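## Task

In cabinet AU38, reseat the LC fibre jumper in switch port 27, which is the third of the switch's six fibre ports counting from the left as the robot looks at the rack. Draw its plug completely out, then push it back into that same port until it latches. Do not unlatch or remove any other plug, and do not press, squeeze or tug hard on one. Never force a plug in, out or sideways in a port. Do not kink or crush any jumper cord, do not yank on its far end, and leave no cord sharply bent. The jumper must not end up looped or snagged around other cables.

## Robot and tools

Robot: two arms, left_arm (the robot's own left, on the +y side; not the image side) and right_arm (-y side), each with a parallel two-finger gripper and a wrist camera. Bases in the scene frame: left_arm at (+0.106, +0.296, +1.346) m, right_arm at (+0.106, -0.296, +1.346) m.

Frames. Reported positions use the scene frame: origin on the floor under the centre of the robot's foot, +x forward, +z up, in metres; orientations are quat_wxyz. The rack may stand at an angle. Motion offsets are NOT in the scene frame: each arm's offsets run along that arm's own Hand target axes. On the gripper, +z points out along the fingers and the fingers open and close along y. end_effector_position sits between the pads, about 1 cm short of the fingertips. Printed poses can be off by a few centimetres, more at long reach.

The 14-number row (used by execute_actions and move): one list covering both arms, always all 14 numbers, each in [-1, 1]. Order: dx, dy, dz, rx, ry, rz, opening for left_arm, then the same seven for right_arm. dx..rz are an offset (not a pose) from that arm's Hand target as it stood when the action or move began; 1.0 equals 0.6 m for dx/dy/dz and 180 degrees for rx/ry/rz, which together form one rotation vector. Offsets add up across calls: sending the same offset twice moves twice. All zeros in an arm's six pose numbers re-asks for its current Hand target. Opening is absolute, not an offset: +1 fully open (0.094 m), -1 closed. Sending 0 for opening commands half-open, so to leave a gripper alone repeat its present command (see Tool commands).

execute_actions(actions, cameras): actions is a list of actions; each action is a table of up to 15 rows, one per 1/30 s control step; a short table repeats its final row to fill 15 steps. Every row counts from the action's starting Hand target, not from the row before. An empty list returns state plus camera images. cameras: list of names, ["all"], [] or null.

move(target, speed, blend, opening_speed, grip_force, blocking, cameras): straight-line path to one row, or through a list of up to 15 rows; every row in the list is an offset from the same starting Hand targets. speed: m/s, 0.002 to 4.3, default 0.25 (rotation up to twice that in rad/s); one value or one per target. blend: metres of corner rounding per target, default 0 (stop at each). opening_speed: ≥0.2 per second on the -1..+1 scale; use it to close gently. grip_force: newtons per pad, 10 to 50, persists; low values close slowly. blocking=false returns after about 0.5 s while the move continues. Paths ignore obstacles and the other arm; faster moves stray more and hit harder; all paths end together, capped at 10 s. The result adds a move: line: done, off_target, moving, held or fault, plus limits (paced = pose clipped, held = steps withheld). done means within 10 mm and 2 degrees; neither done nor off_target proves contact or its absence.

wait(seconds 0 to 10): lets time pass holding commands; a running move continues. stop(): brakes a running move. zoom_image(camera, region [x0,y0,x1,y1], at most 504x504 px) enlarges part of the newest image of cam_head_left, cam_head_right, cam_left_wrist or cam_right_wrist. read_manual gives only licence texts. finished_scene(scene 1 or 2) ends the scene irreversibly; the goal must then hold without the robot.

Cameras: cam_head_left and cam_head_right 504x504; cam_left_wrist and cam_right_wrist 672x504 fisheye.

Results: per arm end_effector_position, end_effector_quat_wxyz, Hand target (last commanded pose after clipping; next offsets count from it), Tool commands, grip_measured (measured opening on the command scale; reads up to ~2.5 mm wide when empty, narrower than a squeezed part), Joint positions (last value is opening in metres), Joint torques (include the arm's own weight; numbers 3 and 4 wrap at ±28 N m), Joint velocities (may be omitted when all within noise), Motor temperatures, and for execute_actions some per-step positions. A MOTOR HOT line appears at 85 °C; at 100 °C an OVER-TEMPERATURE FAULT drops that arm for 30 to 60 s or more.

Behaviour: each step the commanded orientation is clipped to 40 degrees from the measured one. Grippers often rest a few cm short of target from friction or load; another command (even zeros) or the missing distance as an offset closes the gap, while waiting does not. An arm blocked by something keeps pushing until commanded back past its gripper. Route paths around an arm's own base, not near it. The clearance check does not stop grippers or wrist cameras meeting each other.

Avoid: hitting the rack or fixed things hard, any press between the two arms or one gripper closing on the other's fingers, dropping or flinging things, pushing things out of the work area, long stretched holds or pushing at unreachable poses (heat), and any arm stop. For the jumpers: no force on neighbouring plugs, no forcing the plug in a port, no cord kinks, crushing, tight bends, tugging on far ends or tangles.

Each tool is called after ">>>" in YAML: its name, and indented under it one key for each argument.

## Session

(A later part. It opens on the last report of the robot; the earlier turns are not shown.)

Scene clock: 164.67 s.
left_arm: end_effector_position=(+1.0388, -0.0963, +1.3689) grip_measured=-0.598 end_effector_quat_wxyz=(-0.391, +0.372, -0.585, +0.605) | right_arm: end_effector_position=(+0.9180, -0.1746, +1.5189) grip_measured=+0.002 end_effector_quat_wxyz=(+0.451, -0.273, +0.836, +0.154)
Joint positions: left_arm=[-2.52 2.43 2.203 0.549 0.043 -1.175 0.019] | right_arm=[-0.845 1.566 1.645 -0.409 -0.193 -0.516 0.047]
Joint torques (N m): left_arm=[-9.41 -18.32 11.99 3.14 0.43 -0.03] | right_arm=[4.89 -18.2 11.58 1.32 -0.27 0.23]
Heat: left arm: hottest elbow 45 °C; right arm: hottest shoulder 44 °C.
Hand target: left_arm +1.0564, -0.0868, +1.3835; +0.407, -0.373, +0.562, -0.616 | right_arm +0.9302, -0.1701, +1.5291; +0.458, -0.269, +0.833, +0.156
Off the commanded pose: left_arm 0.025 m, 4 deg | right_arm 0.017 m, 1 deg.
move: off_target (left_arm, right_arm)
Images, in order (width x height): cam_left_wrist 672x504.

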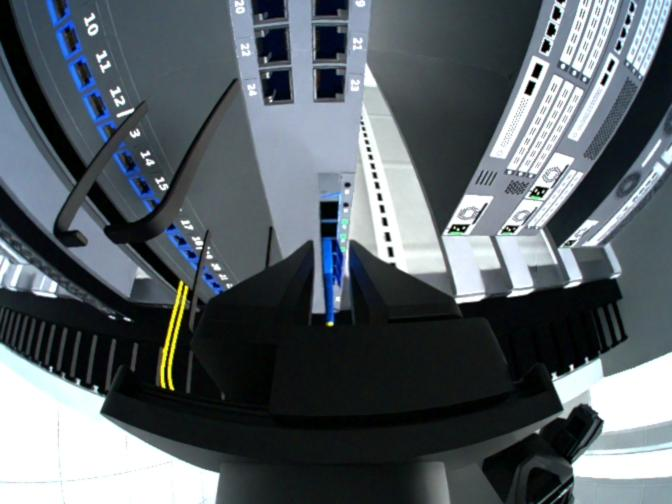

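>>> move:
  target: [0,0,0,0,0,0,-0.78,0,0,0,0,0,0,0]
  speed: 0.04
  opening_speed: 0.4
  cameras: ["cam_left_wrist","cam_right_wrist"]

>>> zoom_image:
  camera: "cam_left_wrist"
  region: [280, 190, 390, 290]

>>> zoom_image:
  camera: "cam_right_wrist"
  region: [320, 140, 420, 240]

Scene clock: 168.33 s.
left_arm: end_effector_position=(+1.0389, -0.0966, +1.3690) grip_measured=-0.776 end_effector_quat_wxyz=(-0.392, +0.371, -0.584, +0.606) | right_arm: end_effector_position=(+0.9180, -0.1746, +1.5189) grip_measured=+0.002 end_effector_quat_wxyz=(+0.451, -0.273, +0.836, +0.154)
Joint positions: left_arm=[-2.52 2.432 2.205 0.552 0.044 -1.175 0.011] | right_arm=[-0.845 1.566 1.645 -0.409 -0.193 -0.516 0.047]
Joint torques (N m): left_arm=[-9.11 -17.67 11.78 2.92 0.35 0.03] | right_arm=[4.95 -18.14 11.58 1.29 -0.26 0.23]
Heat: left arm: hottest elbow 45 °C; right arm: hottest shoulder 44 °C.
Hand target: left_arm +1.0564, -0.0868, +1.3836; +0.407, -0.373, +0.562, -0.616 | right_arm +0.9302, -0.1701, +1.5291; +0.458, -0.269, +0.833, +0.156
Off the commanded pose: left_arm 0.025 m, 3 deg | right_arm 0.017 m, 1 deg.
move: off_target (left_arm, right_arm)
Images, in order (width x height): cam_left_wrist 672x504, cam_right_wrist 672x504.

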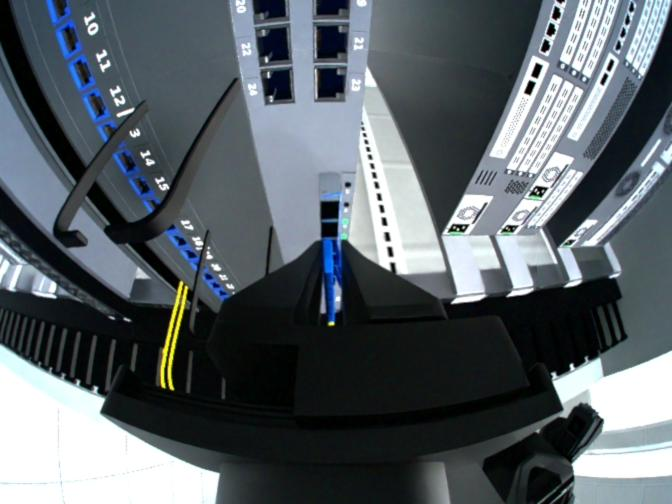

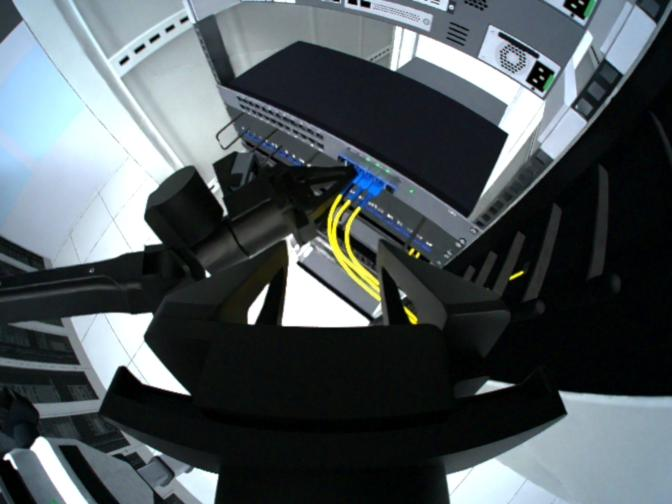

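Scaled by 4.582 from the camera's 672x504 image, which has a finer 960x720 frame.

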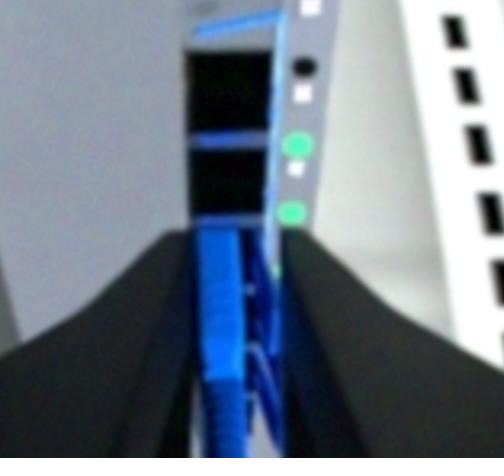

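Scaled by 5.040 from the camera's 672x504 image, which has a finer 960x720 frame.

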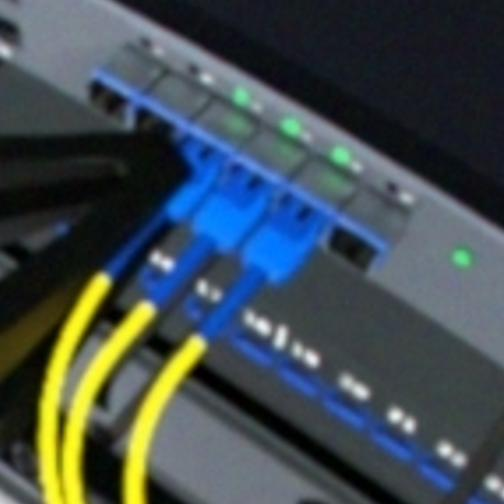

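>>> move:
  target: [0,0,0,0,0,0,-0.95,0,0,0,0,0,0,0]
  speed: 0.04
  opening_speed: 0.25
  cameras: ["cam_left_wrist","cam_right_wrist"]

>>> zoom_image:
  camera: "cam_left_wrist"
  region: [280, 190, 390, 290]

>>> zoom_image:
  camera: "cam_right_wrist"
  region: [320, 140, 420, 240]

Scene clock: 172.27 s.
left_arm: end_effector_position=(+1.0387, -0.0967, +1.3675) grip_measured=-0.868 end_effector_quat_wxyz=(-0.392, +0.372, -0.585, +0.605) | right_arm: end_effector_position=(+0.9180, -0.1746, +1.5189) grip_measured=+0.002 end_effector_quat_wxyz=(+0.451, -0.273, +0.836, +0.154)
Joint positions: left_arm=[-2.519 2.434 2.205 0.552 0.044 -1.175 0.006] | right_arm=[-0.845 1.566 1.645 -0.409 -0.193 -0.516 0.047]
Joint torques (N m): left_arm=[-9.52 -17.49 11.52 2.8 0.39 0.06] | right_arm=[4.89 -18.14 11.59 1.31 -0.25 0.22]
Heat: left arm: hottest elbow 46 °C; right arm: hottest shoulder 44 °C.
Hand target: left_arm +1.0564, -0.0869, +1.3834; +0.407, -0.373, +0.562, -0.616 | right_arm +0.9302, -0.1701, +1.5291; +0.458, -0.269, +0.833, +0.156
Off the commanded pose: left_arm 0.026 m, 3 deg | right_arm 0.017 m, 1 deg.
move: off_target (left_arm, right_arm)
Images, in order (width x height): cam_left_wrist 672x504, cam_right_wrist 672x504.

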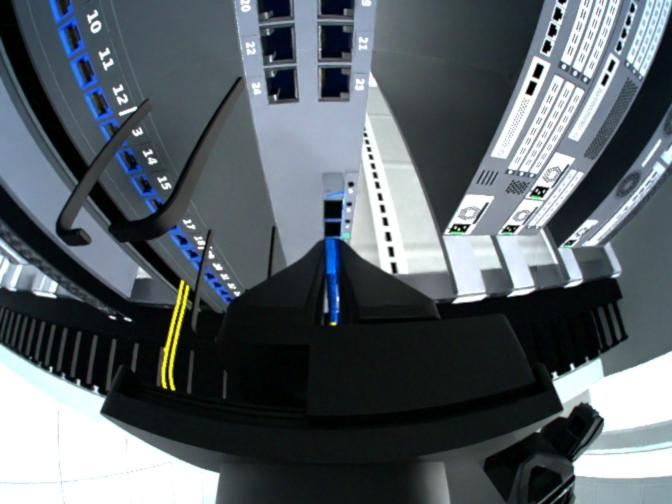

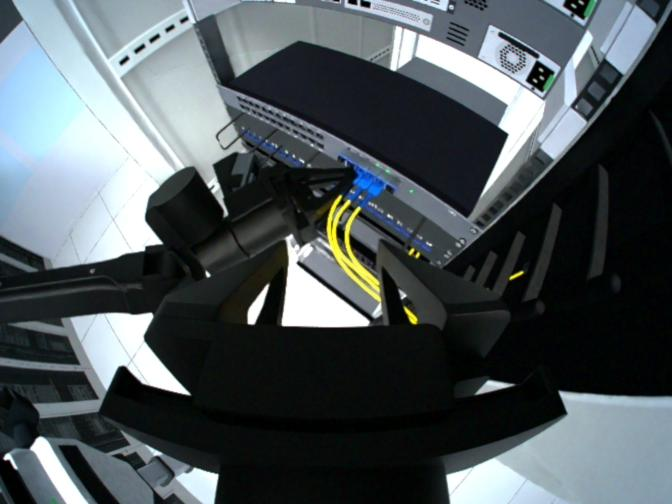

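Scaled by 4.582 from the camera's 672x504 image, which has a finer 960x720 frame.

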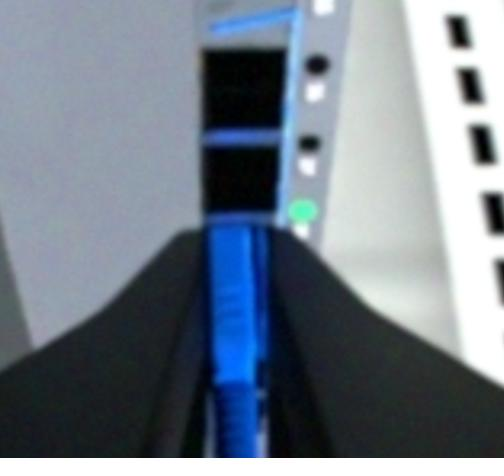

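Scaled by 5.040 from the camera's 672x504 image, which has a finer 960x720 frame.

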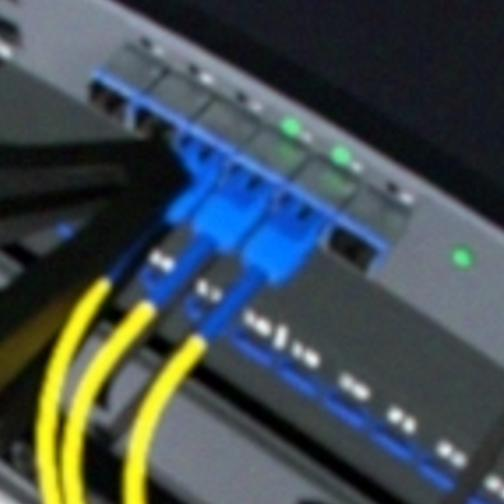

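>>> move:
  target: [0.0017,-0.0133,-0.0046,0,0,0,-0.95,0,0,0,0,0,0,0]
  speed: 0.04
  cameras: []

Scene clock: 180.57 s.
left_arm: end_effector_position=(+1.0388, -0.0965, +1.3676) grip_measured=-0.868 end_effector_quat_wxyz=(-0.392, +0.372, -0.584, +0.605) | right_arm: end_effector_position=(+0.9180, -0.1746, +1.5189) grip_measured=+0.002 end_effector_quat_wxyz=(+0.451, -0.273, +0.836, +0.154)
Joint positions: left_arm=[-2.519 2.434 2.205 0.553 0.043 -1.175 0.006] | right_arm=[-0.845 1.566 1.645 -0.409 -0.193 -0.516 0.047]
Joint torques (N m): left_arm=[-9.47 -19.66 10.24 2.84 0.24 0.05] | right_arm=[4.84 -18.14 11.59 1.33 -0.26 0.22]
Motor temperatures (°C): left_arm=[30 42 48 26 25 27 29] | right_arm=[31 44 44 27 28 28 27]
Heat: left arm: hottest elbow 48 °C; right arm: hottest shoulder 44 °C.
Hand target: left_arm +1.0528, -0.0864, +1.3911; +0.407, -0.373, +0.562, -0.616 | right_arm +0.9302, -0.1701, +1.5291; +0.458, -0.269, +0.833, +0.156
Off the commanded pose: left_arm 0.029 m, 3 deg | right_arm 0.017 m, 1 deg.
move: off_target (left_arm, right_arm)
No camera images: "cameras" was empty.

>>> move:
  target: [0.0039,-0.0058,-0.0087,0,0,0,-0.95,0,0,0,0,0,0,0]
  speed: 0.04
  cameras: []

>>> move:
  target: [0.0039,-0.0058,-0.0087,0,0,0,-0.95,0,0,0,0,0,0,0]
  speed: 0.04
  cameras: []

Scene clock: 185.20 s.
left_arm: end_effector_position=(+1.0390, -0.0961, +1.3678) grip_measured=-0.869 end_effector_quat_wxyz=(-0.393, +0.373, -0.584, +0.605) | right_arm: end_effector_position=(+0.9180, -0.1746, +1.5189) grip_measured=+0.002 end_effector_quat_wxyz=(+0.451, -0.273, +0.836, +0.154)
Joint positions: left_arm=[-2.519 2.434 2.205 0.554 0.041 -1.175 0.006] | right_arm=[-0.845 1.566 1.645 -0.409 -0.193 -0.516 0.047]
Joint torques (N m): left_arm=[-10.23 -20.13 8.43 3.29 0.17 0.05] | right_arm=[4.84 -18.02 11.55 1.31 -0.27 0.22]
Heat: left arm: hottest elbow 48 °C; right arm: hottest shoulder 44 °C.
Hand target: left_arm +1.0468, -0.0864, +1.3941; +0.407, -0.373, +0.562, -0.616 | right_arm +0.9302, -0.1701, +1.5291; +0.458, -0.269, +0.833, +0.156
Off the commanded pose: left_arm 0.029 m, 3 deg | right_arm 0.017 m, 1 deg.
move: off_target (left_arm, right_arm)
No camera images: "cameras" was empty.

Scene clock: 186.07 s.
left_arm: end_effector_position=(+1.0383, -0.0956, +1.3676) grip_measured=-0.869 end_effector_quat_wxyz=(-0.395, +0.373, -0.582, +0.605) | right_arm: end_effector_position=(+0.9180, -0.1746, +1.5189) grip_measured=+0.002 end_effector_quat_wxyz=(+0.451, -0.273, +0.836, +0.154)
Joint positions: left_arm=[-2.519 2.434 2.201 0.564 0.04 -1.175 0.006] | right_arm=[-0.845 1.566 1.645 -0.409 -0.193 -0.516 0.047]
Joint torques (N m): left_arm=[-9.82 -22.36 6.65 3.3 0.09 0.01] | right_arm=[4.89 -18.14 11.6 1.31 -0.26 0.23]
Heat: left arm: hottest elbow 48 °C; right arm: hottest shoulder 44 °C.
Hand target: left_arm +1.0408, -0.0864, +1.3970; +0.407, -0.373, +0.562, -0.616 | right_arm +0.9302, -0.1701, +1.5291; +0.458, -0.269, +0.833, +0.156
Off the commanded pose: left_arm 0.031 m, 3 deg | right_arm 0.017 m, 1 deg.
move: off_target (left_arm, right_arm)
No camera images: "cameras" was empty.

>>> move:
  target: [0.0039,-0.0028,-0.0087,0,0,0,-0.95,0,0,0,0,0,0,0]
  speed: 0.04
  cameras: ["cam_left_wrist","cam_right_wrist"]

>>> zoom_image:
  camera: "cam_left_wrist"
  region: [280, 190, 390, 290]

>>> zoom_image:
  camera: "cam_right_wrist"
  region: [320, 140, 420, 240]

Scene clock: 189.93 s.
left_arm: end_effector_position=(+1.0322, -0.0955, +1.3676) grip_measured=-0.869 end_effector_quat_wxyz=(-0.395, +0.373, -0.581, +0.606) | right_arm: end_effector_position=(+0.9180, -0.1746, +1.5189) grip_measured=+0.002 end_effector_quat_wxyz=(+0.451, -0.273, +0.836, +0.154)
Joint positions: left_arm=[-2.522 2.419 2.164 0.589 0.038 -1.175 0.006] | right_arm=[-0.845 1.566 1.645 -0.409 -0.193 -0.516 0.047]
Joint torques (N m): left_arm=[-11.34 -20.95 6.9 3.04 0.05 0.07] | right_arm=[4.89 -18.26 11.59 1.32 -0.26 0.22]
Heat: left arm: hottest elbow 48 °C; right arm: hottest shoulder 44 °C.
Hand target: left_arm +1.0350, -0.0864, +1.3985; +0.407, -0.373, +0.562, -0.616 | right_arm +0.9302, -0.1701, +1.5291; +0.458, -0.269, +0.833, +0.156
Off the commanded pose: left_arm 0.032 m, 3 deg | right_arm 0.017 m, 1 deg.
move: off_target (left_arm, right_arm)
Images, in order (width x height): cam_left_wrist 672x504, cam_right_wrist 672x504.

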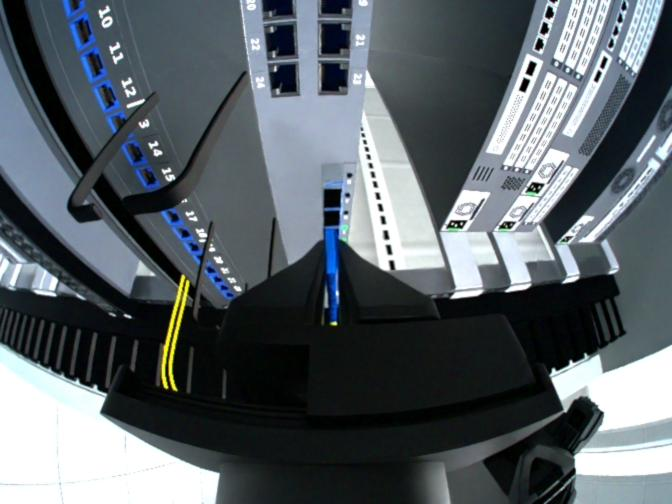

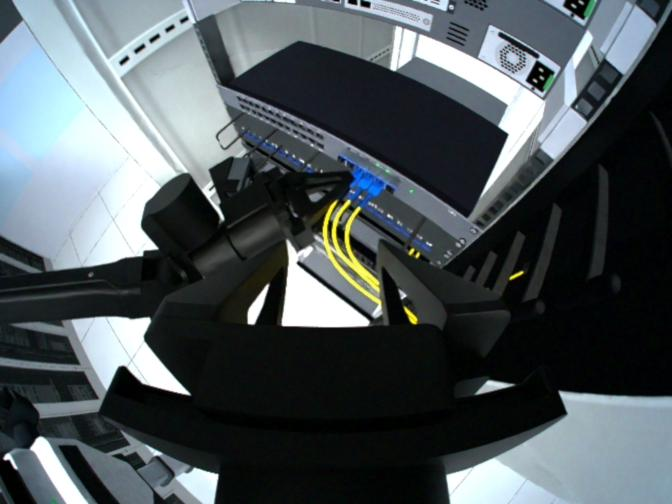

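Scaled by 4.582 from the camera's 672x504 image, which has a finer 960x720 frame.

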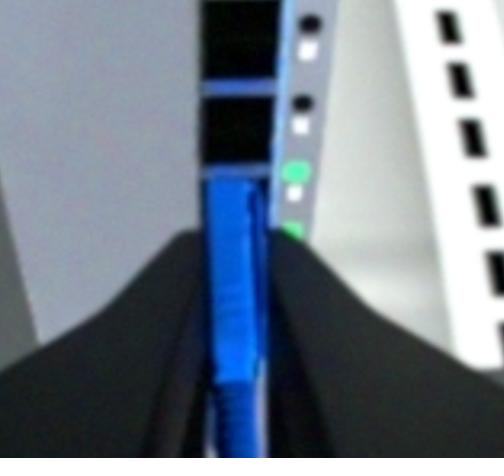

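Scaled by 5.040 from the camera's 672x504 image, which has a finer 960x720 frame.

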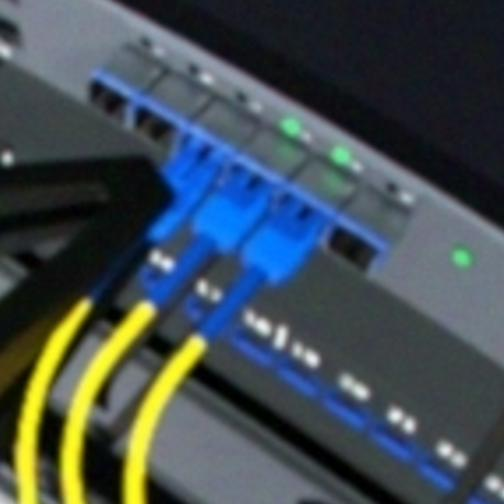

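>>> move:
  target: [0.0039,-0.0015,-0.0087,0,0,0,-0.95,0,0,0,0,0,0,0]
  speed: 0.04
  cameras: []

>>> move:
  target: [0.0039,-0.0015,-0.0087,0,0,0,-0.95,0,0,0,0,0,0,0]
  speed: 0.04
  cameras: ["cam_left_wrist"]

>>> zoom_image:
  camera: "cam_left_wrist"
  region: [280, 190, 390, 290]

Scene clock: 193.73 s.
left_arm: end_effector_position=(+1.0263, -0.0950, +1.3673) grip_measured=-0.869 end_effector_quat_wxyz=(-0.395, +0.373, -0.580, +0.606) | right_arm: end_effector_position=(+0.9180, -0.1746, +1.5189) grip_measured=+0.002 end_effector_quat_wxyz=(+0.451, -0.273, +0.836, +0.154)
Joint positions: left_arm=[-2.524 2.404 2.129 0.609 0.034 -1.175 0.006] | right_arm=[-0.845 1.566 1.645 -0.409 -0.193 -0.516 0.047]
Joint torques (N m): left_arm=[-10.58 -21.54 6.76 2.97 0.02 0.06] | right_arm=[4.78 -18.26 11.59 1.29 -0.26 0.23]
Heat: left arm: hottest elbow 47 °C; right arm: hottest shoulder 44 °C.
Hand target: left_arm +1.0292, -0.0865, +1.3986; +0.407, -0.373, +0.562, -0.616 | right_arm +0.9302, -0.1701, +1.5291; +0.458, -0.269, +0.833, +0.156
Off the commanded pose: left_arm 0.033 m, 3 deg | right_arm 0.017 m, 1 deg.
move: off_target (left_arm, right_arm)
No camera images: "cameras" was empty.

Scene clock: 195.00 s.
left_arm: end_effector_position=(+1.0236, -0.0892, +1.3754) grip_measured=-0.869 end_effector_quat_wxyz=(-0.401, +0.375, -0.575, +0.607) | right_arm: end_effector_position=(+0.9180, -0.1746, +1.5189) grip_measured=+0.002 end_effector_quat_wxyz=(+0.451, -0.273, +0.836, +0.154)
Joint positions: left_arm=[-2.524 2.38 2.094 0.632 0.027 -1.175 0.006] | right_arm=[-0.845 1.566 1.645 -0.409 -0.193 -0.516 0.047]
Joint torques (N m): left_arm=[-9.82 -20.25 6.84 2.45 0.26 0.1] | right_arm=[4.89 -18.2 11.6 1.35 -0.26 0.23]
Heat: left arm: hottest elbow 47 °C; right arm: hottest shoulder 44 °C.
Hand target: left_arm +1.0236, -0.0863, +1.3994; +0.407, -0.373, +0.562, -0.616 | right_arm +0.9302, -0.1701, +1.5291; +0.458, -0.269, +0.833, +0.156
Off the commanded pose: left_arm 0.024 m, 2 deg | right_arm 0.017 m, 1 deg.
move: off_target (left_arm, right_arm)
Images, in order (width x height): cam_left_wrist 672x504.

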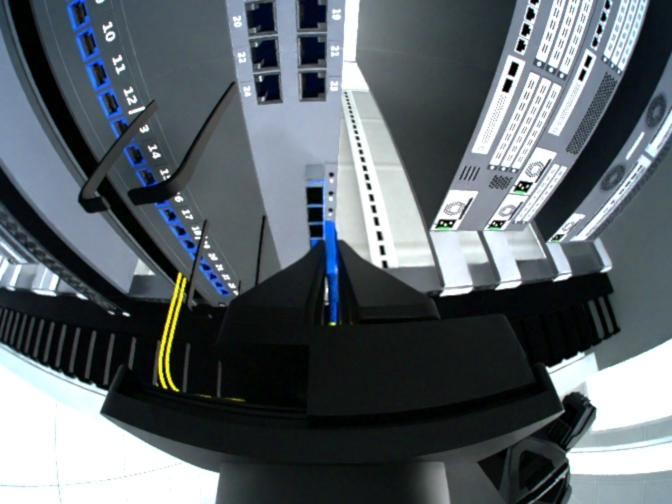

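Scaled by 4.582 from the camera's 672x504 image, which has a finer 960x720 frame.

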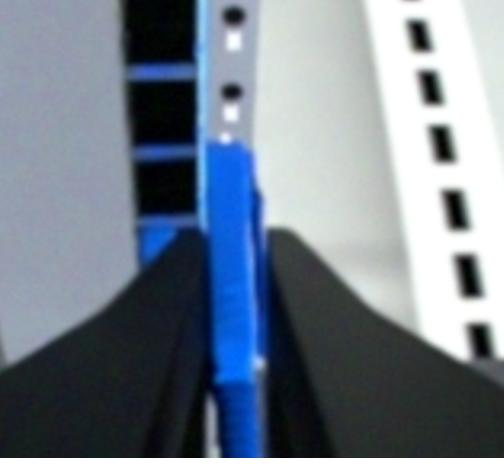

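>>> move:
  target:
    - [0.0154,-0.0032,-0.0361,0,0,0,-0.95,0,0,0,0,0,0,0]
    - [0.0027,0.0358,-0.0087,-0.005,0,0,-0.95,0,0,0,0,0,0,0]
  speed: 0.05
  cameras: ["cam_left_wrist","cam_right_wrist"]

>>> zoom_image:
  camera: "cam_left_wrist"
  region: [280, 190, 390, 290]

>>> zoom_image:
  camera: "cam_right_wrist"
  region: [320, 140, 420, 240]

Scene clock: 209.67 s.
left_arm: end_effector_position=(+1.0052, -0.0862, +1.3644) grip_measured=-0.869 end_effector_quat_wxyz=(-0.397, +0.377, -0.580, +0.603) | right_arm: end_effector_position=(+0.9180, -0.1746, +1.5189) grip_measured=+0.002 end_effector_quat_wxyz=(+0.451, -0.273, +0.836, +0.154)
Joint positions: left_arm=[-2.525 2.347 1.996 0.684 0.023 -1.175 0.006] | right_arm=[-0.845 1.566 1.645 -0.409 -0.193 -0.516 0.047]
Joint torques (N m): left_arm=[-9.7 -17.38 11.22 1.95 0.45 0.09] | right_arm=[4.89 -18.2 11.55 1.31 -0.26 0.22]
Heat: left arm: hottest elbow 46 °C; right arm: hottest elbow 45 °C.
Hand target: left_arm +1.0198, -0.0868, +1.3774; +0.404, -0.376, +0.567, -0.612 | right_arm +0.9302, -0.1701, +1.5291; +0.458, -0.269, +0.833, +0.156
Off the commanded pose: left_arm 0.020 m, 2 deg | right_arm 0.017 m, 1 deg.
move: off_target (left_arm, right_arm)
Images, in order (width x height): cam_left_wrist 672x504, cam_right_wrist 672x504.

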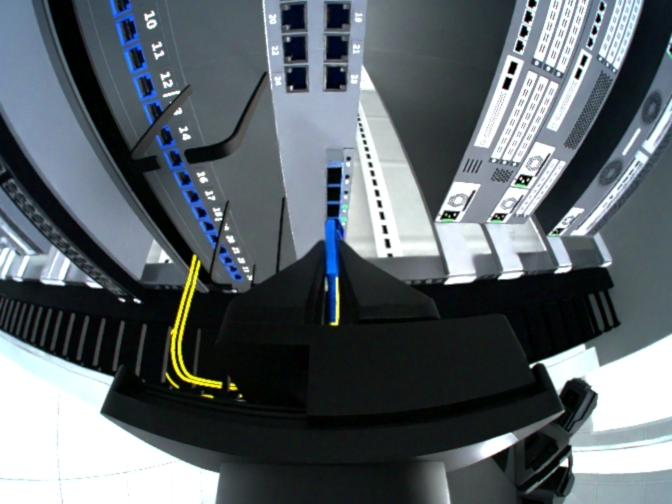

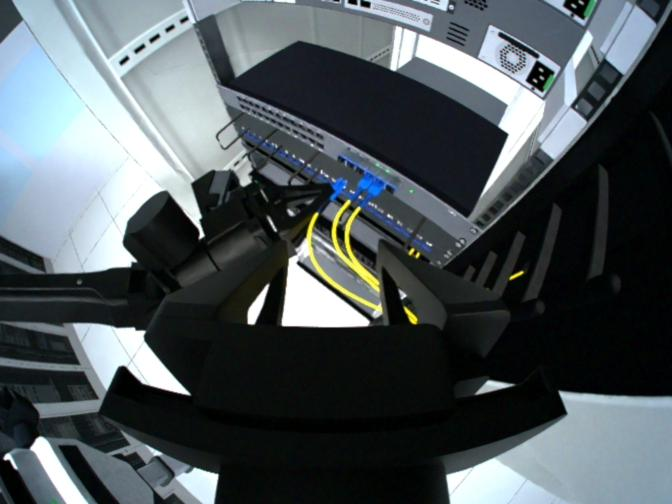

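Scaled by 4.582 from the camera's 672x504 image, which has a finer 960x720 frame.

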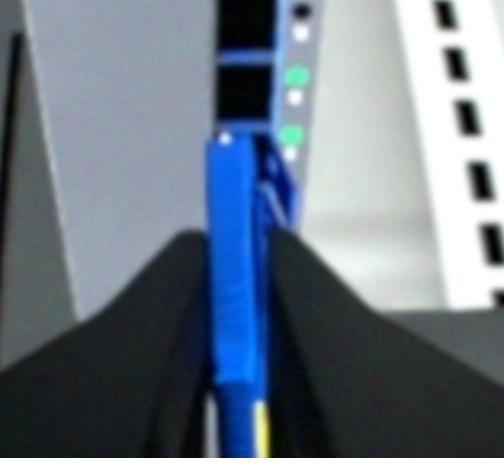

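Scaled by 5.040 from the camera's 672x504 image, which has a finer 960x720 frame.

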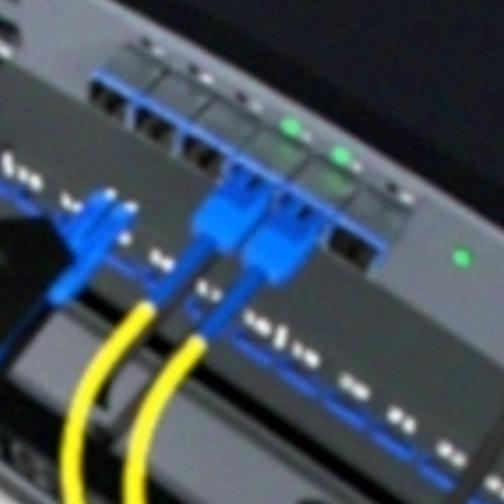

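>>> zoom_image:
  camera: "cam_right_wrist"
  region: [322, 168, 382, 208]

>>> zoom_image:
  camera: "cam_head_right"
  region: [215, 245, 275, 290]

Scaled by 8.400 from the camera's 672x504 image, which has a finer 960x720 frame.

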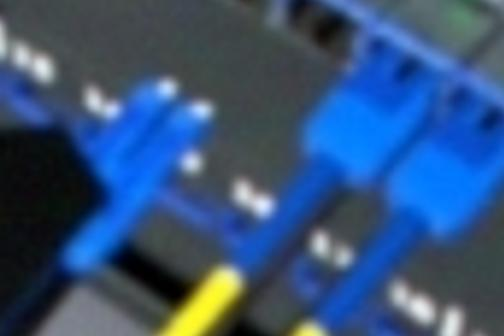

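This scene's latest camera images include none from cam_head_right. They are from: cam_left_wrist, cam_right_wrist. cam_head_right's image comes with the result of a call that names it in "cameras".

>>> move:
  target: [0.0076,-0.0039,0.0144,0,0,0,-0.95,0,0,0,0,0,0,0]
  speed: 0.04
  cameras: []

Scene clock: 245.03 s.
left_arm: end_effector_position=(+1.0138, -0.0890, +1.3658) grip_measured=-0.869 end_effector_quat_wxyz=(-0.398, +0.378, -0.579, +0.603) | right_arm: end_effector_position=(+0.9180, -0.1746, +1.5189) grip_measured=+0.002 end_effector_quat_wxyz=(+0.451, -0.273, +0.836, +0.154)
Joint positions: left_arm=[-2.525 2.368 2.046 0.657 0.022 -1.175 0.006] | right_arm=[-0.845 1.566 1.645 -0.409 -0.193 -0.516 0.047]
Joint torques (N m): left_arm=[-10.58 -17.44 11.32 1.42 0.28 0.05] | right_arm=[4.89 -18.08 11.59 1.32 -0.26 0.23]
Heat: left arm: hottest elbow 47 °C; right arm: hottest elbow 46 °C.
Hand target: left_arm +1.0258, -0.0943, +1.3804; +0.404, -0.376, +0.567, -0.612 | right_arm +0.9302, -0.1701, +1.5291; +0.458, -0.269, +0.833, +0.156
Off the commanded pose: left_arm 0.020 m, 2 deg | right_arm 0.017 m, 1 deg.
move: off_target (left_arm, right_arm)
No camera images: "cameras" was empty.

>>> move:
  target: [0.0138,0.0,0.0056,0,0,0,-0.95,0,0,0,0,0,0,0]
  speed: 0.04
  cameras: []

Scene clock: 248.03 s.
left_arm: end_effector_position=(+1.0165, -0.0896, +1.3628) grip_measured=-0.869 end_effector_quat_wxyz=(-0.400, +0.381, -0.579, +0.600) | right_arm: end_effector_position=(+0.9180, -0.1746, +1.5189) grip_measured=+0.002 end_effector_quat_wxyz=(+0.451, -0.273, +0.836, +0.154)
Joint positions: left_arm=[-2.525 2.38 2.064 0.651 0.012 -1.175 0.006] | right_arm=[-0.845 1.566 1.645 -0.409 -0.193 -0.516 0.047]
Joint torques (N m): left_arm=[-10.64 -17.55 11.41 1.66 0.21 0.14] | right_arm=[4.89 -18.2 11.59 1.33 -0.27 0.23]
Heat: left arm: hottest elbow 47 °C; right arm: hottest elbow 46 °C.
Hand target: left_arm +1.0257, -0.1032, +1.3807; +0.404, -0.376, +0.567, -0.612 | right_arm +0.9302, -0.1701, +1.5291; +0.458, -0.269, +0.833, +0.156
Off the commanded pose: left_arm 0.024 m, 2 deg | right_arm 0.017 m, 1 deg.
move: off_target (left_arm, right_arm)
No camera images: "cameras" was empty.

>>> move:
  target: [0.0236,-0.0075,-0.0044,0,0,0,-0.95,0,0,0,0,0,0,0]
  speed: 0.04
  cameras: []

Scene clock: 251.57 s.
left_arm: end_effector_position=(+1.0124, -0.0994, +1.3675) grip_measured=-0.869 end_effector_quat_wxyz=(-0.400, +0.385, -0.577, +0.600) | right_arm: end_effector_position=(+0.9180, -0.1746, +1.5189) grip_measured=+0.002 end_effector_quat_wxyz=(+0.451, -0.273, +0.836, +0.154)
Joint positions: left_arm=[-2.542 2.381 2.065 0.651 -0.01 -1.175 0.006] | right_arm=[-0.845 1.566 1.645 -0.409 -0.193 -0.516 0.047]
Joint torques (N m): left_arm=[-11.4 -18.14 10.74 1.96 0.37 0.11] | right_arm=[4.84 -18.26 11.59 1.32 -0.26 0.22]
Heat: left arm: hottest elbow 48 °C; right arm: hottest elbow 46 °C.
Hand target: left_arm +1.0174, -0.1151, +1.3849; +0.404, -0.376, +0.567, -0.612 | right_arm +0.9302, -0.1701, +1.5291; +0.458, -0.269, +0.833, +0.156
Off the commanded pose: left_arm 0.024 m, 2 deg | right_arm 0.017 m, 1 deg.
move: off_target (left_arm, right_arm)
No camera images: "cameras" was empty.

>>> move:
  target: [-0.012,0.0,-0.005,0,0.009,0,-0.95,0,0,0,0,0,0,0]
  speed: 0.04
  cameras: ["cam_left_wrist","cam_right_wrist"]

>>> zoom_image:
  camera: "cam_left_wrist"
  region: [280, 190, 390, 290]

>>> zoom_image:
  camera: "cam_right_wrist"
  region: [322, 158, 382, 208]

Scene clock: 256.17 s.
left_arm: end_effector_position=(+1.0122, -0.1000, +1.3678) grip_measured=-0.869 end_effector_quat_wxyz=(-0.395, +0.376, -0.579, +0.606) | right_arm: end_effector_position=(+0.9180, -0.1746, +1.5189) grip_measured=+0.002 end_effector_quat_wxyz=(+0.451, -0.273, +0.836, +0.154)
Joint positions: left_arm=[-2.537 2.381 2.065 0.651 0.019 -1.175 0.006] | right_arm=[-0.845 1.566 1.645 -0.409 -0.193 -0.516 0.047]
Joint torques (N m): left_arm=[-10.75 -18.2 9.43 1.66 0.87 0.12] | right_arm=[4.84 -18.14 11.58 1.31 -0.27 0.23]
Heat: left arm: hottest elbow 49 °C; right arm: hottest elbow 46 °C.
Hand target: left_arm +1.0174, -0.1075, +1.3847; +0.396, -0.367, +0.572, -0.617 | right_arm +0.9302, -0.1701, +1.5291; +0.458, -0.269, +0.833, +0.156
Off the commanded pose: left_arm 0.019 m, 2 deg | right_arm 0.017 m, 1 deg.
move: off_target (left_arm, right_arm)
Images, in order (width x height): cam_left_wrist 672x504, cam_right_wrist 672x504.

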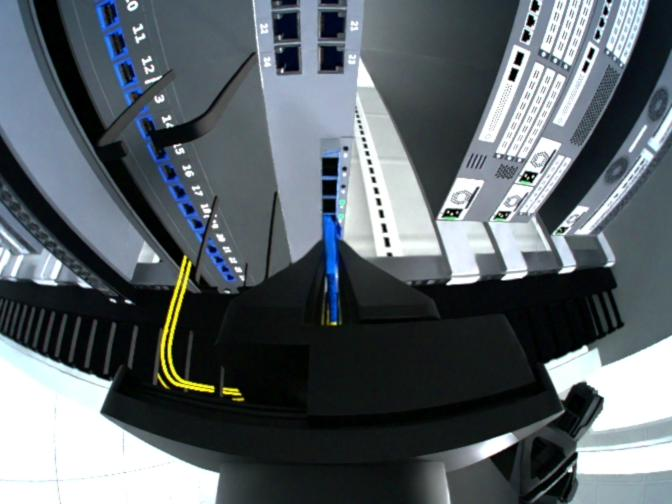

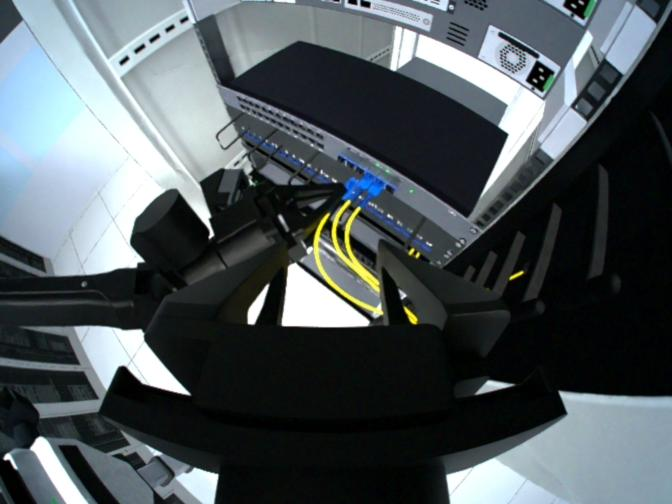

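Scaled by 4.582 from the camera's 672x504 image, which has a finer 960x720 frame.

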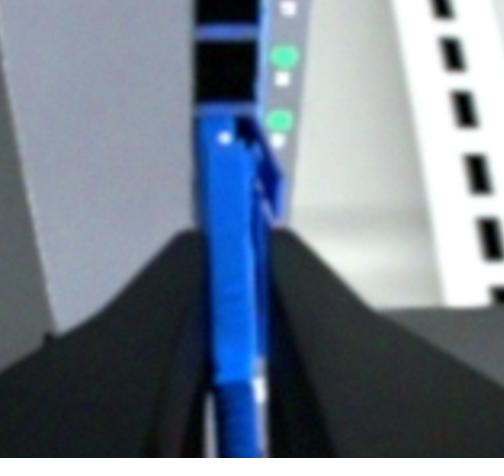

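Scaled by 8.400 from the camera's 672x504 image, which has a finer 960x720 frame.

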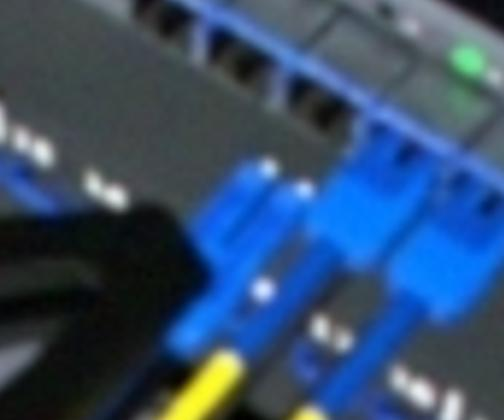

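>>> move:
  target: [-0.0152,0.0,-0.0281,0,0,0,-0.95,0,0,0,0,0,0,0]
  speed: 0.04
  cameras: []

Scene clock: 265.63 s.
left_arm: end_effector_position=(+1.0029, -0.1005, +1.3616) grip_measured=-0.869 end_effector_quat_wxyz=(-0.387, +0.370, -0.585, +0.609) | right_arm: end_effector_position=(+0.9180, -0.1746, +1.5189) grip_measured=+0.002 end_effector_quat_wxyz=(+0.451, -0.273, +0.836, +0.154)
Joint positions: left_arm=[-2.535 2.365 2.021 0.665 0.04 -1.175 0.006] | right_arm=[-0.845 1.566 1.645 -0.409 -0.193 -0.516 0.047]
Joint torques (N m): left_arm=[-9.52 -21.01 6.28 3.1 0.52 0.09] | right_arm=[4.78 -18.08 11.55 1.28 -0.27 0.22]
Motor temperatures (°C): left_arm=[31 47 49 26 26 27 30] | right_arm=[31 45 46 27 28 28 27]
Heat: left arm: hottest elbow 49 °C; right arm: hottest elbow 46 °C.
Hand target: left_arm +1.0061, -0.0919, +1.3836; +0.396, -0.367, +0.572, -0.617 | right_arm +0.9302, -0.1701, +1.5291; +0.458, -0.269, +0.833, +0.156
Off the commanded pose: left_arm 0.023 m, 2 deg | right_arm 0.017 m, 1 deg.
move: off_target (left_arm, right_arm)
No camera images: "cameras" was empty.

>>> move:
  target: [-0.0138,0.0,-0.0058,0,0,0,-0.95,0,0,0,0,0,0,0]
  speed: 0.04
  cameras: []

Scene clock: 269.30 s.
left_arm: end_effector_position=(+1.0000, -0.0994, +1.3654) grip_measured=-0.869 end_effector_quat_wxyz=(-0.386, +0.366, -0.586, +0.612) | right_arm: end_effector_position=(+0.9180, -0.1746, +1.5189) grip_measured=+0.002 end_effector_quat_wxyz=(+0.451, -0.273, +0.836, +0.154)
Joint positions: left_arm=[-2.535 2.352 2.001 0.672 0.049 -1.175 0.006] | right_arm=[-0.845 1.566 1.645 -0.409 -0.193 -0.516 0.047]
Joint torques (N m): left_arm=[-8.7 -20.54 6.3 2.78 0.46 0.08] | right_arm=[4.84 -18.2 11.59 1.33 -0.26 0.23]
Heat: left arm: hottest elbow 48 °C; right arm: hottest elbow 46 °C.
Hand target: left_arm +1.0062, -0.0830, +1.3831; +0.396, -0.367, +0.572, -0.617 | right_arm +0.9302, -0.1701, +1.5291; +0.458, -0.269, +0.833, +0.156
Off the commanded pose: left_arm 0.025 m, 2 deg | right_arm 0.017 m, 1 deg.
move: off_target (left_arm, right_arm)
No camera images: "cameras" was empty.

>>> move:
  target: [-0.0077,0.0,-0.0033,0,0,0,-0.95,0,0,0,0,0,0,0]
  speed: 0.04
  cameras: []

>>> move:
  target: [-0.0061,0.0,-0.0026,0,0,0,-0.95,0,0,0,0,0,0,0]
  speed: 0.04
  cameras: []

Scene clock: 272.67 s.
left_arm: end_effector_position=(+0.9984, -0.0985, +1.3666) grip_measured=-0.869 end_effector_quat_wxyz=(-0.385, +0.365, -0.586, +0.613) | right_arm: end_effector_position=(+0.9180, -0.1746, +1.5189) grip_measured=+0.002 end_effector_quat_wxyz=(+0.451, -0.273, +0.836, +0.154)
Joint positions: left_arm=[-2.534 2.345 1.99 0.676 0.055 -1.175 0.006] | right_arm=[-0.845 1.566 1.645 -0.409 -0.193 -0.516 0.047]
Joint torques (N m): left_arm=[-8.41 -21.01 6.34 2.85 0.53 0.03] | right_arm=[4.84 -18.08 11.62 1.36 -0.26 0.22]
Heat: left arm: hottest elbow 48 °C; right arm: hottest elbow 46 °C.
Hand target: left_arm +1.0064, -0.0779, +1.3830; +0.396, -0.367, +0.572, -0.617 | right_arm +0.9302, -0.1701, +1.5291; +0.458, -0.269, +0.833, +0.156
Off the commanded pose: left_arm 0.027 m, 2 deg | right_arm 0.017 m, 1 deg.
move: off_target (left_arm, right_arm)
No camera images: "cameras" was empty.

Scene clock: 273.53 s.
left_arm: end_effector_position=(+0.9989, -0.0936, +1.3660) grip_measured=-0.869 end_effector_quat_wxyz=(-0.386, +0.364, -0.586, +0.612) | right_arm: end_effector_position=(+0.9180, -0.1746, +1.5189) grip_measured=+0.002 end_effector_quat_wxyz=(+0.451, -0.273, +0.836, +0.154)
Joint positions: left_arm=[-2.528 2.339 1.981 0.679 0.059 -1.175 0.006] | right_arm=[-0.845 1.566 1.645 -0.409 -0.193 -0.516 0.047]
Joint torques (N m): left_arm=[-9.11 -21.07 6.35 2.85 0.42 0.04] | right_arm=[4.89 -18.26 11.62 1.29 -0.26 0.23]
Heat: left arm: hottest elbow 48 °C; right arm: hottest elbow 47 °C.
Hand target: left_arm +1.0065, -0.0741, +1.3829; +0.396, -0.367, +0.572, -0.617 | right_arm +0.9302, -0.1701, +1.5291; +0.458, -0.269, +0.833, +0.156
Off the commanded pose: left_arm 0.027 m, 2 deg | right_arm 0.017 m, 1 deg.
move: off_target (left_arm, right_arm)
No camera images: "cameras" was empty.

>>> move:
  target: [-0.0034,0.0049,0.0312,0,-0.006,0,-0.95,0,0,0,0,0,0,0]
  speed: 0.04
  cameras: ["cam_left_wrist","cam_right_wrist"]

>>> zoom_image:
  camera: "cam_left_wrist"
  region: [280, 190, 390, 290]

>>> zoom_image:
  camera: "cam_right_wrist"
  region: [322, 158, 382, 208]

Scene clock: 287.83 s.
left_arm: end_effector_position=(+1.0039, -0.0908, +1.3709) grip_measured=-0.869 end_effector_quat_wxyz=(-0.390, +0.369, -0.583, +0.610) | right_arm: end_effector_position=(+0.9180, -0.1746, +1.5189) grip_measured=+0.002 end_effector_quat_wxyz=(+0.451, -0.273, +0.836, +0.154)
Joint positions: left_arm=[-2.528 2.339 1.995 0.672 0.046 -1.175 0.006] | right_arm=[-0.845 1.566 1.645 -0.409 -0.193 -0.516 0.047]
Joint torques (N m): left_arm=[-8.06 -17.38 11.18 1.74 0.24 0.07] | right_arm=[4.78 -18.02 11.6 1.29 -0.26 0.22]
Heat: left arm: hottest shoulder 48 °C; right arm: hottest elbow 47 °C.
Hand target: left_arm +1.0245, -0.0800, +1.3814; +0.402, -0.373, +0.568, -0.613 | right_arm +0.9302, -0.1701, +1.5291; +0.458, -0.269, +0.833, +0.156
Off the commanded pose: left_arm 0.026 m, 2 deg | right_arm 0.017 m, 1 deg.
move: off_target (left_arm, right_arm)
Images, in order (width x height): cam_left_wrist 672x504, cam_right_wrist 672x504.

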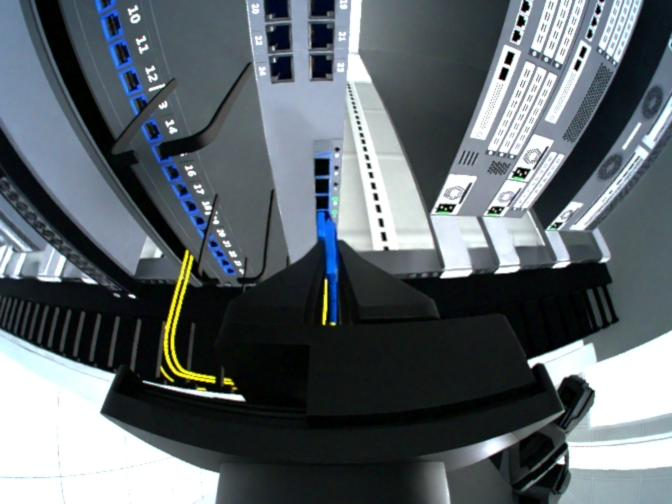

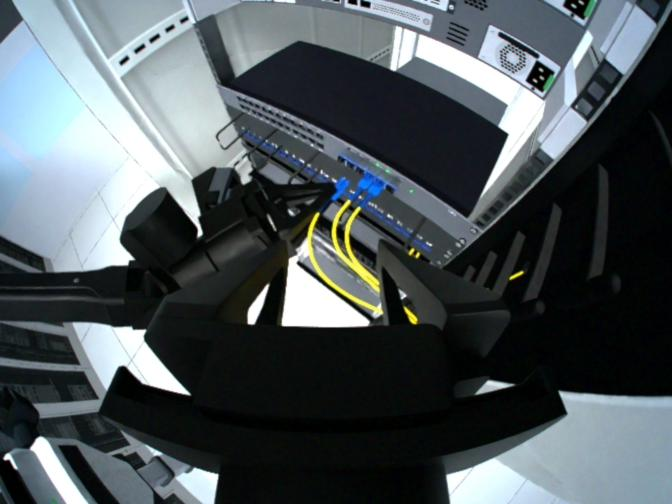

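Scaled by 4.582 from the camera's 672x504 image, which has a finer 960x720 frame.

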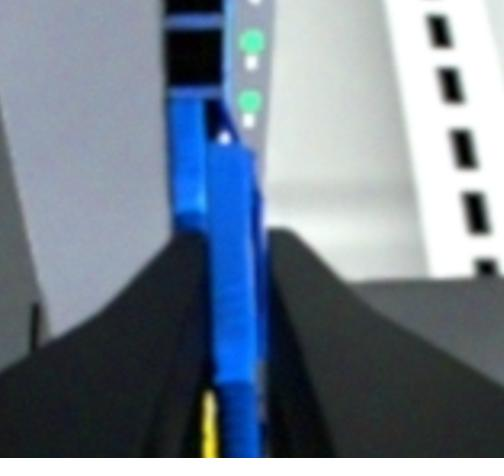

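Scaled by 8.400 from the camera's 672x504 image, which has a finer 960x720 frame.

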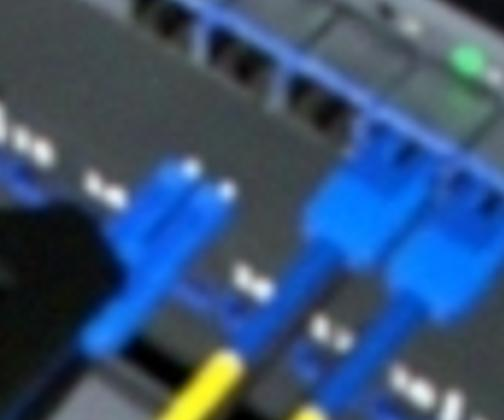

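>>> move:
  target: [-0.006,0.0085,0.0135,0,0,0,-0.95,0,0,0,0,0,0,0]
  speed: 0.03
  cameras: ["cam_left_wrist","cam_right_wrist"]

>>> zoom_image:
  camera: "cam_left_wrist"
  region: [280, 190, 390, 290]

>>> zoom_image:
  camera: "cam_right_wrist"
  region: [322, 158, 382, 208]

Scene clock: 294.80 s.
left_arm: end_effector_position=(+1.0141, -0.0904, +1.3687) grip_measured=-0.869 end_effector_quat_wxyz=(-0.392, +0.370, -0.582, +0.608) | right_arm: end_effector_position=(+0.9180, -0.1746, +1.5189) grip_measured=+0.002 end_effector_quat_wxyz=(+0.451, -0.273, +0.836, +0.154)
Joint positions: left_arm=[-2.523 2.364 2.048 0.646 0.046 -1.175 0.006] | right_arm=[-0.845 1.566 1.645 -0.409 -0.193 -0.516 0.047]
Joint torques (N m): left_arm=[-8.7 -17.85 11.54 1.42 0.47 0] | right_arm=[4.89 -18.2 11.59 1.33 -0.26 0.23]
Heat: left arm: hottest shoulder 48 °C; right arm: hottest elbow 47 °C.
Hand target: left_arm +1.0337, -0.0801, +1.3768; +0.402, -0.373, +0.568, -0.613 | right_arm +0.9302, -0.1701, +1.5291; +0.458, -0.269, +0.833, +0.156
Off the commanded pose: left_arm 0.024 m, 2 deg | right_arm 0.017 m, 1 deg.
move: off_target (left_arm, right_arm)
Images, in order (width x height): cam_left_wrist 672x504, cam_right_wrist 672x504.

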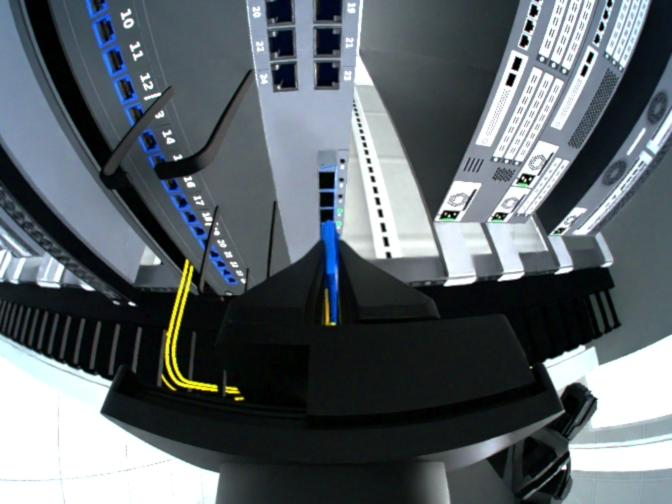

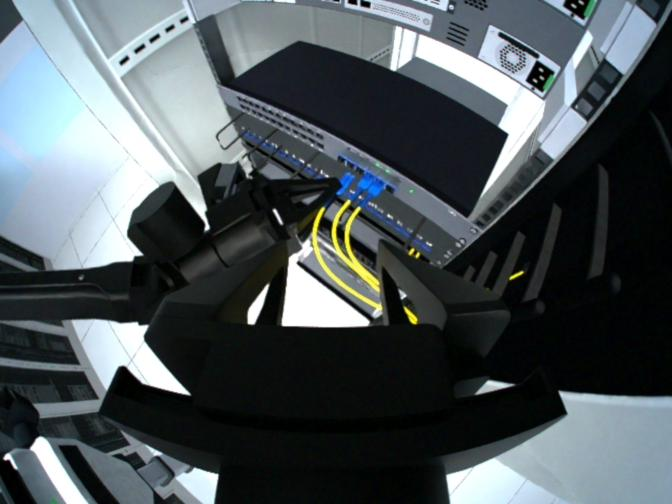

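Scaled by 4.582 from the camera's 672x504 image, which has a finer 960x720 frame.

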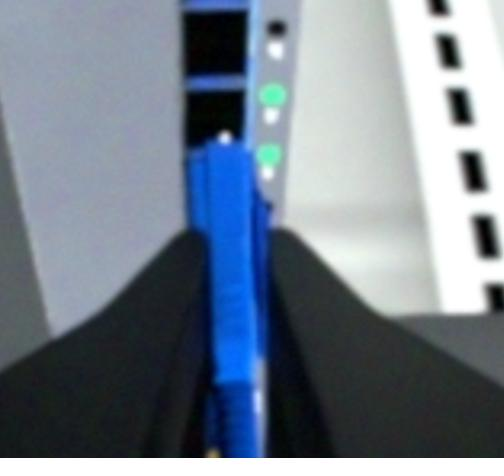

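Scaled by 8.400 from the camera's 672x504 image, which has a finer 960x720 frame.

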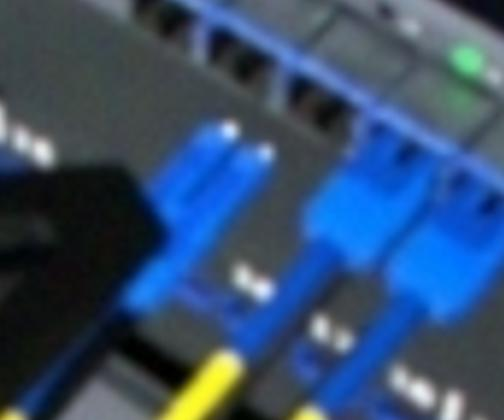

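>>> move:
  target: [0.0364,0.0,0.0166,0,0,0,-0.95,0,0,0,0,0,0,0]
  speed: 0.04
  cameras: []

Scene clock: 301.57 s.
left_arm: end_effector_position=(+1.0237, -0.0942, +1.3606) grip_measured=-0.869 end_effector_quat_wxyz=(-0.396, +0.376, -0.581, +0.603) | right_arm: end_effector_position=(+0.9180, -0.1746, +1.5189) grip_measured=+0.002 end_effector_quat_wxyz=(+0.451, -0.273, +0.836, +0.154)
Joint positions: left_arm=[-2.523 2.407 2.117 0.62 0.027 -1.175 0.006] | right_arm=[-0.845 1.566 1.645 -0.409 -0.193 -0.516 0.047]
Joint torques (N m): left_arm=[-11.05 -17.61 11.28 1.94 0.26 0.08] | right_arm=[4.89 -18.2 11.56 1.29 -0.27 0.22]
Heat: left arm: hottest elbow 47 °C; right arm: hottest elbow 47 °C.
Hand target: left_arm +1.0341, -0.1042, +1.3776; +0.402, -0.373, +0.569, -0.613 | right_arm +0.9302, -0.1701, +1.5291; +0.458, -0.269, +0.833, +0.156
Off the commanded pose: left_arm 0.022 m, 2 deg | right_arm 0.017 m, 1 deg.
move: off_target (left_arm, right_arm)
No camera images: "cameras" was empty.


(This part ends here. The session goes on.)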